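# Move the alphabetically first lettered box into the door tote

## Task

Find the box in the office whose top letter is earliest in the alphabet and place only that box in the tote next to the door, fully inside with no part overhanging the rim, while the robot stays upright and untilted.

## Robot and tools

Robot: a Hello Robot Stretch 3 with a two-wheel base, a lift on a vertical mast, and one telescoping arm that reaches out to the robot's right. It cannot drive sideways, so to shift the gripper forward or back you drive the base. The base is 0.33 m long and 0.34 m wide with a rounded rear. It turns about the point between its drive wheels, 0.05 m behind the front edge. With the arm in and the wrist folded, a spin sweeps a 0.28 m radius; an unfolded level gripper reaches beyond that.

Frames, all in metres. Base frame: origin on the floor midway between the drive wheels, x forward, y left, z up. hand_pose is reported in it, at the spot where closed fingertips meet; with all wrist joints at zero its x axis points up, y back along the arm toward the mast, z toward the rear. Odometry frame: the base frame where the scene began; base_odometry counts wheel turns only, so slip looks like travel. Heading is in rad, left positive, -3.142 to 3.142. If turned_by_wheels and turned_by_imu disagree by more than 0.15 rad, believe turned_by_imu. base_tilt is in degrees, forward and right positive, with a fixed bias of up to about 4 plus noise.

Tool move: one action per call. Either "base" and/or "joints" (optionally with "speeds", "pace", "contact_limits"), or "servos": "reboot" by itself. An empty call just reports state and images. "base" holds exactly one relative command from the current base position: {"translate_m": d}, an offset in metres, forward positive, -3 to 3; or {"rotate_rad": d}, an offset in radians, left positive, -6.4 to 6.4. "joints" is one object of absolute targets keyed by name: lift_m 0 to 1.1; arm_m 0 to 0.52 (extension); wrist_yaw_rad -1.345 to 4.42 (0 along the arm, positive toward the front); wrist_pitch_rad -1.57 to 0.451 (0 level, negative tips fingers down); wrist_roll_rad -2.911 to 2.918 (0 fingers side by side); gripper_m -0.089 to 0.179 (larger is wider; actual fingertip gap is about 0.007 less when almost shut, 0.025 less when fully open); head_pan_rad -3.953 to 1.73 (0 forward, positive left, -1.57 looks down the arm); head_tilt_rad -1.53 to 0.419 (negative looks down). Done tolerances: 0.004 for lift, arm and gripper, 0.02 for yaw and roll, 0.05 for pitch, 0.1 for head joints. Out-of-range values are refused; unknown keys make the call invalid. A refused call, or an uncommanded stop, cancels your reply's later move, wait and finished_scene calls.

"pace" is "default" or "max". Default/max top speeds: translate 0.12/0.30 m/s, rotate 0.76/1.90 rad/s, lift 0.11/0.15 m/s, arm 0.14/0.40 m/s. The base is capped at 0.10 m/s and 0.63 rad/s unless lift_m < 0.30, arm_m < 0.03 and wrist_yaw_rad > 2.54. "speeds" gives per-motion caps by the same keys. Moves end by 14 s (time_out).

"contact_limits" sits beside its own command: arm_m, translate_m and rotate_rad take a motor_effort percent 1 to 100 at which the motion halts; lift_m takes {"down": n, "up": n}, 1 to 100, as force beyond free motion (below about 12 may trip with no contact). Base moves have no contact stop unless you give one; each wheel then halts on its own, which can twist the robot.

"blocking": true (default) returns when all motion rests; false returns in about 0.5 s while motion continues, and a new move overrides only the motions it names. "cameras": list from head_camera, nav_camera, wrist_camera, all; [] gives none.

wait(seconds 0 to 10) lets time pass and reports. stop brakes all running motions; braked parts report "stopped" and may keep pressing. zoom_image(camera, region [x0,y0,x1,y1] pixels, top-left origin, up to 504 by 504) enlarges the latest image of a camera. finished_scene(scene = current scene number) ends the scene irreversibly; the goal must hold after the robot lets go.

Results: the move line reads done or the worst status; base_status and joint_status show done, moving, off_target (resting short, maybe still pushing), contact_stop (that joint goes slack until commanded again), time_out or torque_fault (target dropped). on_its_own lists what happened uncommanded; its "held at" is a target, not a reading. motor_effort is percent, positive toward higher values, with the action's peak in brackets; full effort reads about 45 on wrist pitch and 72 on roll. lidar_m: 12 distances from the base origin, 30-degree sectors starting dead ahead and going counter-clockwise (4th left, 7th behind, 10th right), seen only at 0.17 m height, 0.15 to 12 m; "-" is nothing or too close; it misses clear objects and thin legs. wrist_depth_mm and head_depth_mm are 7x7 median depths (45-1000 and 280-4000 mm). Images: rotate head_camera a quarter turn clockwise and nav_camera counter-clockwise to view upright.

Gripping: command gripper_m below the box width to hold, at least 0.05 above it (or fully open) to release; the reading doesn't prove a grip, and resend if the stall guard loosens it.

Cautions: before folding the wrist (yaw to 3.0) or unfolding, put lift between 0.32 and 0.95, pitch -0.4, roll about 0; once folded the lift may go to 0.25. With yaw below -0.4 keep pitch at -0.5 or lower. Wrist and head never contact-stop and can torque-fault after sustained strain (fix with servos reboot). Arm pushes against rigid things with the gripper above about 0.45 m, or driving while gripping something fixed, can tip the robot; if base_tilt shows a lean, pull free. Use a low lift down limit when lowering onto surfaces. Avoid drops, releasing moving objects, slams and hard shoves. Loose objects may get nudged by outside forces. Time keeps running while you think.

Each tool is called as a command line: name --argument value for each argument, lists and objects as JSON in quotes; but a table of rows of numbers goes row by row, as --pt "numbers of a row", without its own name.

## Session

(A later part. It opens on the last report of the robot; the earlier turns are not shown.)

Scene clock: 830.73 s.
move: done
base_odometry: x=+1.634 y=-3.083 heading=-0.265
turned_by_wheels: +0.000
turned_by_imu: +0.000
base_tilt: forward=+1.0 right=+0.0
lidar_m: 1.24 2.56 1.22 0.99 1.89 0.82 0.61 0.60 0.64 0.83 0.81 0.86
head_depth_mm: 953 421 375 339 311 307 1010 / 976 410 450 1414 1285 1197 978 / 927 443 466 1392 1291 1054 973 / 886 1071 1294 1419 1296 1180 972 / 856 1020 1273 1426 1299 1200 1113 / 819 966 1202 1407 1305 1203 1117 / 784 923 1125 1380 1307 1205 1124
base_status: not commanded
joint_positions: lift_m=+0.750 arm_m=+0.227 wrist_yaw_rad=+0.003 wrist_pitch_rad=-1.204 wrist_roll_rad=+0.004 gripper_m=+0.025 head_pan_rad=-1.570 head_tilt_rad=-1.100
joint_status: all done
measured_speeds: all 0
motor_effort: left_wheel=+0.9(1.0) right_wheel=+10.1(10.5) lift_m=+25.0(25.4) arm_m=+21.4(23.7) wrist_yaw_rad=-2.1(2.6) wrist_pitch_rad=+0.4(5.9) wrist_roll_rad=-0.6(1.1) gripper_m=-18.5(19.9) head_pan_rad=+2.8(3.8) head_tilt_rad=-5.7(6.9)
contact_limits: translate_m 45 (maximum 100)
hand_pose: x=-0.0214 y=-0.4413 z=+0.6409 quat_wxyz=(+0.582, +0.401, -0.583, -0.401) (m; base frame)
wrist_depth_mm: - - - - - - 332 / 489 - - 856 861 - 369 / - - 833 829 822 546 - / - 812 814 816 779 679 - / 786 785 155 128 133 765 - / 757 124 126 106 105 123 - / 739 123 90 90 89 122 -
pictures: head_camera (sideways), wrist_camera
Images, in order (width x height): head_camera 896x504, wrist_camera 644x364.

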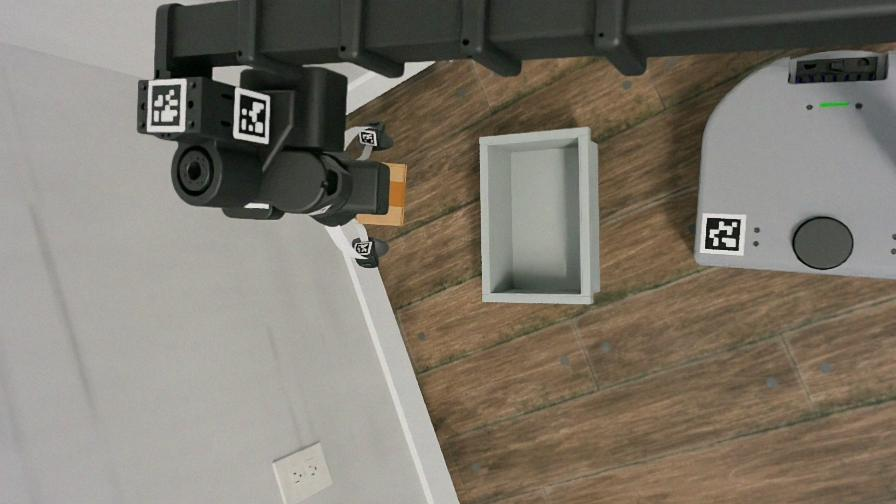

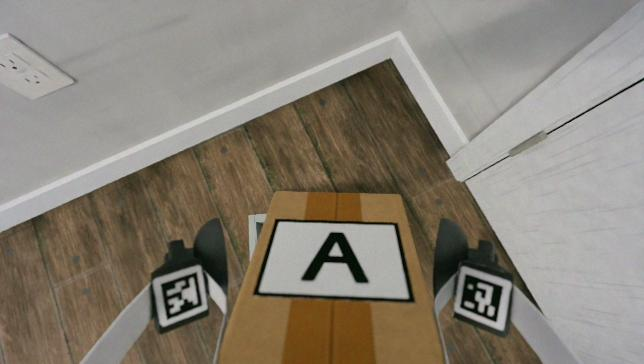

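move --joints '{"lift_m": 0.30}' --contact_limits '{"lift_m": {"down": 15}}' --cameras '["head_camera", "wrist_camera"]'

Scene clock: 840.47 s.
move: done
base_odometry: x=+1.634 y=-3.083 heading=-0.265
turned_by_wheels: +0.000
turned_by_imu: +0.001
base_tilt: forward=+1.0 right=-0.2
lidar_m: 1.24 2.55 1.22 0.99 1.89 0.82 0.61 0.60 0.63 0.82 0.81 0.86
head_depth_mm: 948 1064 1193 1315 1294 1191 1104 / 973 1188 1427 1416 1268 722 660 / 931 1128 1459 1415 1260 1040 967 / 889 1073 1358 1416 1267 1184 972 / 850 1023 1275 1424 1277 1201 1118 / 812 967 1190 1396 1310 1203 1115 / 782 928 1121 1378 1297 1205 1124
base_status: not commanded
joint_positions: lift_m=+0.300 arm_m=+0.227 wrist_yaw_rad=+0.003 wrist_pitch_rad=-1.205 wrist_roll_rad=+0.004 gripper_m=+0.025 head_pan_rad=-1.570 head_tilt_rad=-1.100
joint_status: all done
measured_speeds: all 0
motor_effort: left_wheel=+0.8(1.1) right_wheel=+10.2(10.5) lift_m=+21.2(25.8) arm_m=+18.8(21.4) wrist_yaw_rad=-2.2(2.7) wrist_pitch_rad=+0.7(1.0) wrist_roll_rad=-0.8(0.9) gripper_m=-18.9(20.1) head_pan_rad=+2.1(3.0) head_tilt_rad=-5.5(6.8)
contact_limits: lift_m down 15 (down: maximum 72; up: maximum 65); translate_m 45 (maximum 100)
hand_pose: x=-0.0214 y=-0.4412 z=+0.1908 quat_wxyz=(+0.582, +0.401, -0.583, -0.401) (m; base frame)
wrist_depth_mm: 415 411 412 407 412 411 391 / 401 396 397 395 389 391 383 / 383 385 385 382 290 372 376 / 373 264 310 298 326 364 361 / 360 247 - 128 127 343 347 / 345 124 126 105 106 123 337 / 334 101 90 90 90 122 324
pictures: head_camera (sideways), wrist_camera
Images, in order (width x height): head_camera 896x504, wrist_camera 644x364.

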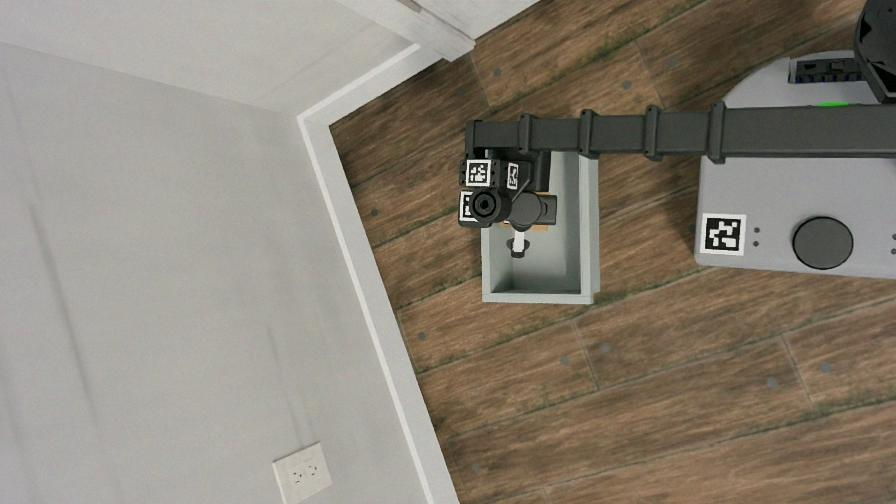

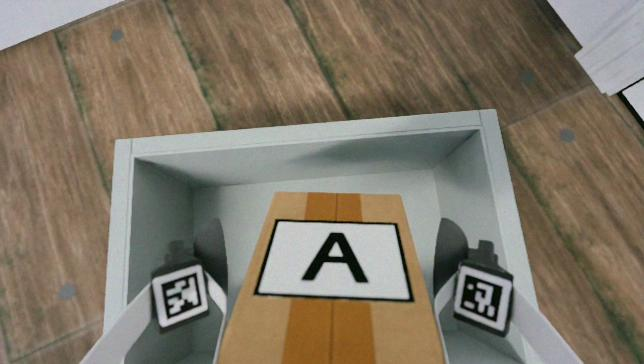

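move --joints '{"lift_m": 0.185}' --speeds '{"lift_m": 0.06}' --contact_limits '{"lift_m": {"down": 14}}' --cameras '["head_camera", "wrist_camera"]'

Scene clock: 846.07 s.
move: done
base_odometry: x=+1.634 y=-3.083 heading=-0.265
turned_by_wheels: +0.000
turned_by_imu: +0.001
base_tilt: forward=+1.1 right=+0.0
lidar_m: 1.24 2.56 1.22 0.99 1.88 0.82 0.61 0.60 0.63 0.83 0.81 0.86
head_depth_mm: 955 1069 1193 1332 1288 1201 1096 / 972 1188 1424 1415 1284 1172 961 / 930 1129 1444 1419 970 1025 957 / 886 1077 1355 1412 1269 1187 970 / 850 1020 1279 1406 1278 1199 1118 / 815 973 1199 1410 1311 1197 1124 / 787 924 1124 1372 1300 1202 1116
base_status: not commanded
joint_positions: lift_m=+0.185 arm_m=+0.227 wrist_yaw_rad=+0.003 wrist_pitch_rad=-1.205 wrist_roll_rad=+0.004 gripper_m=+0.025 head_pan_rad=-1.570 head_tilt_rad=-1.100
joint_status: all done
measured_speeds: all 0
motor_effort: left_wheel=+0.6(1.2) right_wheel=+9.8(10.5) lift_m=+21.3(23.6) arm_m=+15.6(17.1) wrist_yaw_rad=-1.9(2.9) wrist_pitch_rad=+0.5(1.2) wrist_roll_rad=-0.5(0.8) gripper_m=-18.8(19.8) head_pan_rad=+1.8(3.1) head_tilt_rad=-4.6(6.7)
contact_limits: lift_m down 14 (down: maximum 72; up: maximum 65); translate_m 45 (maximum 100)
hand_pose: x=-0.0214 y=-0.4412 z=+0.0758 quat_wxyz=(+0.582, +0.401, -0.583, -0.401) (m; base frame)
wrist_depth_mm: 286 287 284 284 147 149 148 / 154 153 165 167 170 180 - / - 205 217 218 226 - - / - - - 146 - - - / - - - 128 127 - - / - 123 126 105 105 119 - / - 101 90 90 90 115 -
pictures: head_camera (sideways), wrist_camera
Images, in order (width x height): head_camera 896x504, wrist_camera 644x364.

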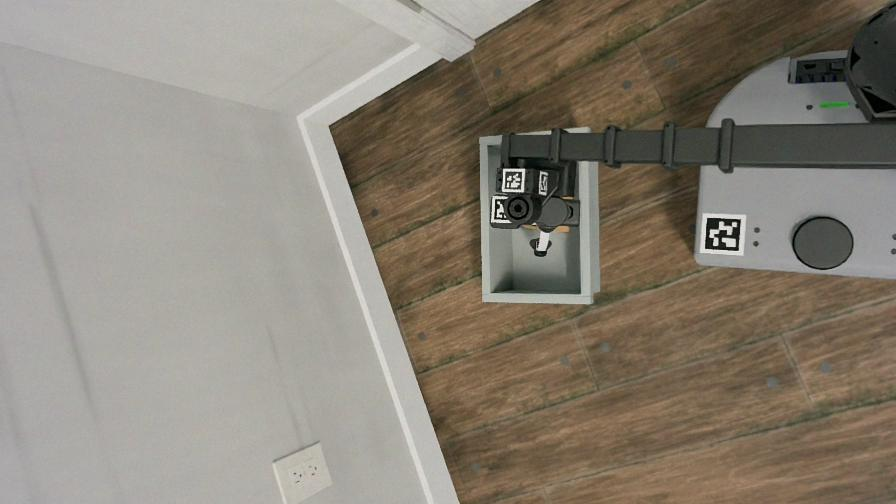

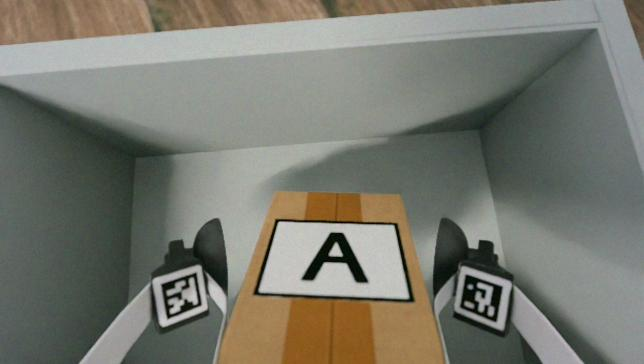

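move --joints '{"lift_m": 0.155}' --speeds '{"lift_m": 0.04}' --contact_limits '{"lift_m": {"down": 13}}' --cameras '["wrist_camera"]'

Scene clock: 849.47 s.
move: done
base_odometry: x=+1.634 y=-3.083 heading=-0.265
turned_by_wheels: +0.000
turned_by_imu: +0.001
base_tilt: forward=+1.0 right=-0.1
lidar_m: 1.24 2.55 1.22 0.98 1.89 0.82 0.61 0.60 0.64 0.83 0.81 0.86
head_depth_mm: 948 1068 1192 1324 1293 1197 1095 / 975 1187 1430 1404 1288 1182 967 / 927 1129 1445 1423 980 1028 952 / 884 1068 1355 1417 1271 1187 972 / 852 1019 1273 1421 1288 1202 1114 / 814 973 1201 1402 1309 1200 1116 / 786 925 1130 1376 1313 1208 1112
base_status: not commanded
joint_positions: lift_m=+0.155 arm_m=+0.227 wrist_yaw_rad=+0.003 wrist_pitch_rad=-1.205 wrist_roll_rad=+0.004 gripper_m=+0.025 head_pan_rad=-1.570 head_tilt_rad=-1.100
joint_status: all done
measured_speeds: all 0
motor_effort: left_wheel=+0.7(1.0) right_wheel=+10.1(10.5) lift_m=+21.3(23.1) arm_m=+13.6(14.5) wrist_yaw_rad=-1.8(2.6) wrist_pitch_rad=+0.8(1.0) wrist_roll_rad=-0.8(0.9) gripper_m=-19.7(19.9) head_pan_rad=+2.2(2.2) head_tilt_rad=-4.7(6.1)
contact_limits: lift_m down 13 (down: maximum 72; up: maximum 65); translate_m 45 (maximum 100)
hand_pose: x=-0.0214 y=-0.4411 z=+0.0458 quat_wxyz=(+0.582, +0.401, -0.583, -0.401) (m; base frame)
wrist_depth_mm: - 120 128 130 133 139 140 / 148 151 165 167 170 180 - / - 197 205 209 216 - - / - - - 147 - - - / - - - 128 128 - - / - 123 126 106 105 119 - / - 123 90 90 90 122 -
pictures: wrist_camera
Images, in order (width x height): wrist_camera 644x364.

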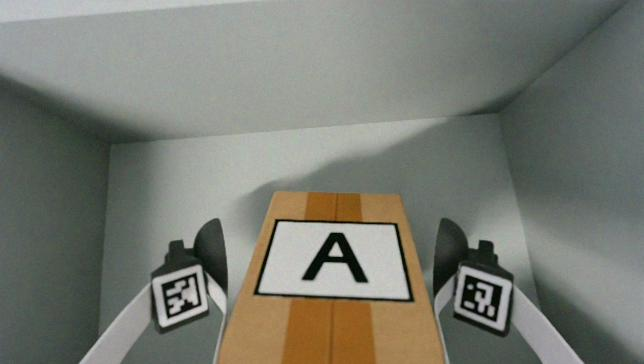

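move --joints '{"lift_m": 0.125}' --speeds '{"lift_m": 0.03}' --contact_limits '{"lift_m": {"down": 13}}' --cameras '["wrist_camera"]'

Scene clock: 853.43 s.
move: done
base_odometry: x=+1.634 y=-3.083 heading=-0.265
turned_by_wheels: +0.000
turned_by_imu: +0.001
base_tilt: forward=+0.9 right=+0.1
lidar_m: 1.24 2.55 1.22 0.98 1.89 0.82 0.61 0.60 0.63 0.82 0.81 0.86
head_depth_mm: 951 1062 1191 1321 1298 1197 1100 / 974 1190 1428 1414 1287 1185 835 / 933 1137 1451 1418 987 1030 950 / 889 1073 1353 1415 1271 1187 966 / 850 1017 1261 1421 1291 1197 1118 / 818 970 1197 1404 1302 1202 1120 / 784 924 1134 1377 1297 1206 1123
base_status: not commanded
joint_positions: lift_m=+0.125 arm_m=+0.227 wrist_yaw_rad=+0.003 wrist_pitch_rad=-1.204 wrist_roll_rad=+0.004 gripper_m=+0.025 head_pan_rad=-1.570 head_tilt_rad=-1.100
joint_status: all done
measured_speeds: all 0
motor_effort: left_wheel=+0.8(1.1) right_wheel=+9.6(10.5) lift_m=+14.7(23.2) arm_m=+11.2(12.5) wrist_yaw_rad=-2.1(2.6) wrist_pitch_rad=+0.9(1.1) wrist_roll_rad=-0.7(0.9) gripper_m=-18.9(19.9) head_pan_rad=+1.3(1.8) head_tilt_rad=-4.7(6.6)
contact_limits: lift_m down 13 (down: maximum 72; up: maximum 65); translate_m 45 (maximum 100)
hand_pose: x=-0.0214 y=-0.4412 z=+0.0158 quat_wxyz=(+0.582, +0.401, -0.583, -0.401) (m; base frame)
wrist_depth_mm: - 120 127 129 133 138 139 / 148 150 164 166 170 180 - / 185 193 195 195 194 193 - / - 189 189 149 184 186 - / 183 183 181 126 125 180 - / 177 175 126 106 106 126 - / - 169 89 89 89 122 -
pictures: wrist_camera
Images, in order (width x height): wrist_camera 644x364.

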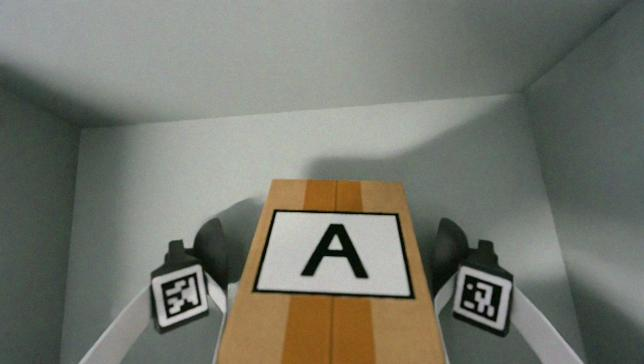

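move --joints '{"gripper_m": 0.13}' --cameras '["wrist_camera"]'

move --joints '{"lift_m": 0.45}' --cameras '["wrist_camera", "head_camera"]'

Scene clock: 861.30 s.
move: done
base_odometry: x=+1.634 y=-3.083 heading=-0.265
turned_by_wheels: +0.000
turned_by_imu: +0.001
base_tilt: forward=+1.0 right=+0.0
lidar_m: 1.24 2.55 1.22 0.99 1.89 0.82 0.61 0.60 0.64 0.82 0.81 0.86
head_depth_mm: 952 1063 1195 1323 1294 1200 1107 / 974 1187 1439 1406 1281 1176 836 / 929 1130 1455 1407 991 1020 953 / 889 1071 1361 1411 1264 1189 968 / 848 1016 1274 1430 1283 1196 1111 / 813 966 1203 1400 1299 1203 1116 / 782 933 1119 1375 1307 1201 1114
base_status: not commanded
joint_positions: lift_m=+0.125 arm_m=+0.227 wrist_yaw_rad=+0.003 wrist_pitch_rad=-1.204 wrist_roll_rad=+0.004 gripper_m=+0.130 head_pan_rad=-1.570 head_tilt_rad=-1.100
joint_status: all done
measured_speeds: all 0
motor_effort: left_wheel=+0.9(1.1) right_wheel=+10.1(10.4) lift_m=+30.4(30.7) arm_m=+8.7(10.0) wrist_yaw_rad=-1.6(2.5) wrist_pitch_rad=+0.8(1.0) wrist_roll_rad=-0.6(0.9) gripper_m=+0.5(85.5) head_pan_rad=+0.3(1.6) head_tilt_rad=-3.9(5.9)
contact_limits: lift_m down 13 (down: maximum 72; up: maximum 65); translate_m 45 (maximum 100)
hand_pose: x=-0.0214 y=-0.4413 z=+0.0158 quat_wxyz=(+0.582, +0.401, -0.583, -0.401) (m; base frame)
wrist_depth_mm: - 120 128 130 133 138 139 / 149 151 165 164 169 179 - / 185 194 193 194 194 193 - / - 188 188 187 185 185 - / 182 181 180 132 179 179 - / 176 124 149 127 171 124 - / - 128 125 123 124 165 103
pictures: wrist_camera
Images, in order (width x height): wrist_camera 644x364.

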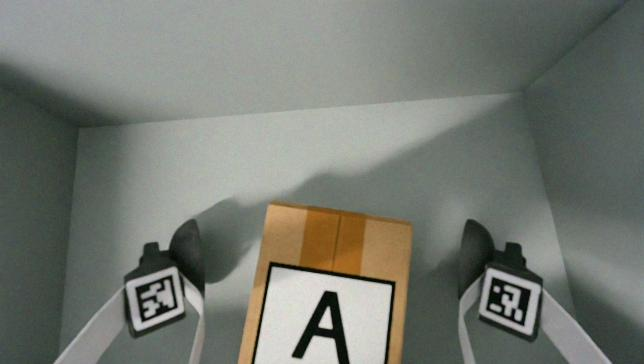

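Scene clock: 865.10 s.
move: done
base_odometry: x=+1.634 y=-3.083 heading=-0.265
turned_by_wheels: +0.000
turned_by_imu: +0.001
base_tilt: forward=+0.7 right=+0.0
lidar_m: 1.24 2.55 1.22 0.99 1.89 0.82 0.61 0.60 0.64 0.82 0.81 0.86
head_depth_mm: 951 1071 1199 1330 1292 1189 1095 / 973 1184 1431 723 620 568 526 / 929 1134 1461 715 1275 1046 969 / 888 1077 1361 1413 1276 1190 970 / 852 1016 1272 1413 1283 1212 1111 / 815 961 1197 1400 1300 1206 1114 / 787 931 1124 1364 1301 1202 1117
base_status: not commanded
joint_positions: lift_m=+0.450 arm_m=+0.227 wrist_yaw_rad=+0.003 wrist_pitch_rad=-1.204 wrist_roll_rad=+0.004 gripper_m=+0.130 head_pan_rad=-1.570 head_tilt_rad=-1.100
joint_status: all done
measured_speeds: all 0
motor_effort: left_wheel=+0.8(1.2) right_wheel=+10.0(10.5) lift_m=+30.5(33.3) arm_m=+6.8(9.0) wrist_yaw_rad=-1.7(2.4) wrist_pitch_rad=+0.4(0.9) wrist_roll_rad=-0.8(0.9) gripper_m=-0.3(1.5) head_pan_rad=+0.9(1.8) head_tilt_rad=-4.5(5.8)
contact_limits: translate_m 45 (maximum 100)
hand_pose: x=-0.0214 y=-0.4413 z=+0.3408 quat_wxyz=(+0.582, +0.401, -0.583, -0.401) (m; base frame)
wrist_depth_mm: - - - 579 575 507 334 / - 553 558 550 552 543 374 / 537 542 534 544 530 529 450 / 532 519 522 517 504 514 462 / 504 497 - - - 492 481 / 488 124 - 435 - 124 475 / - 460 376 418 455 455 459
pictures: head_camera (sideways), wrist_camera
Images, in order (width x height): head_camera 896x504, wrist_camera 644x364.

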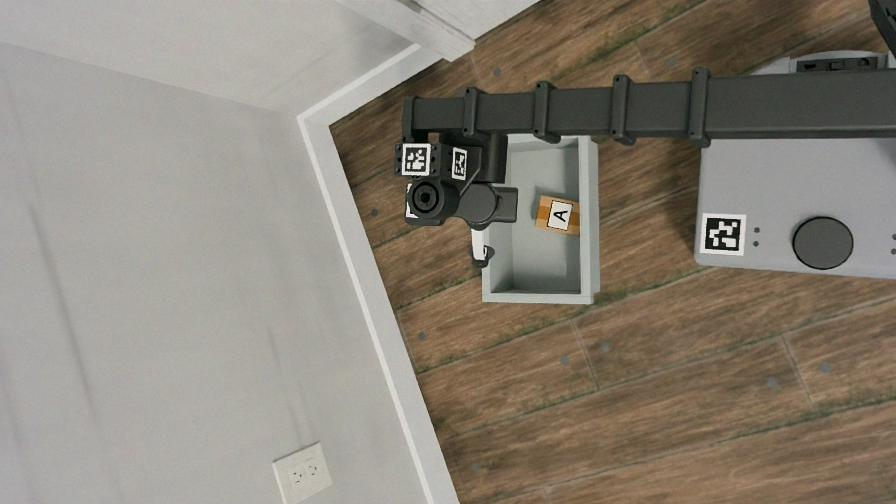

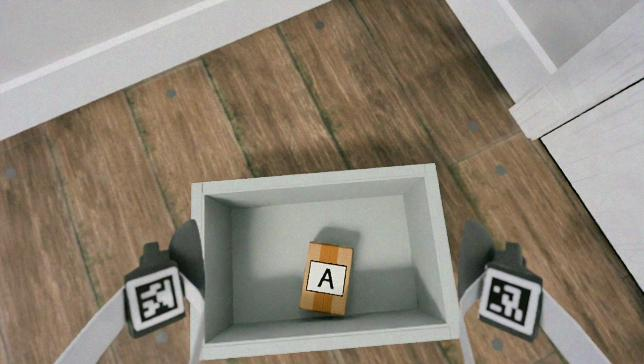

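finished_scene --scene 1

The scene is finished: the task was done.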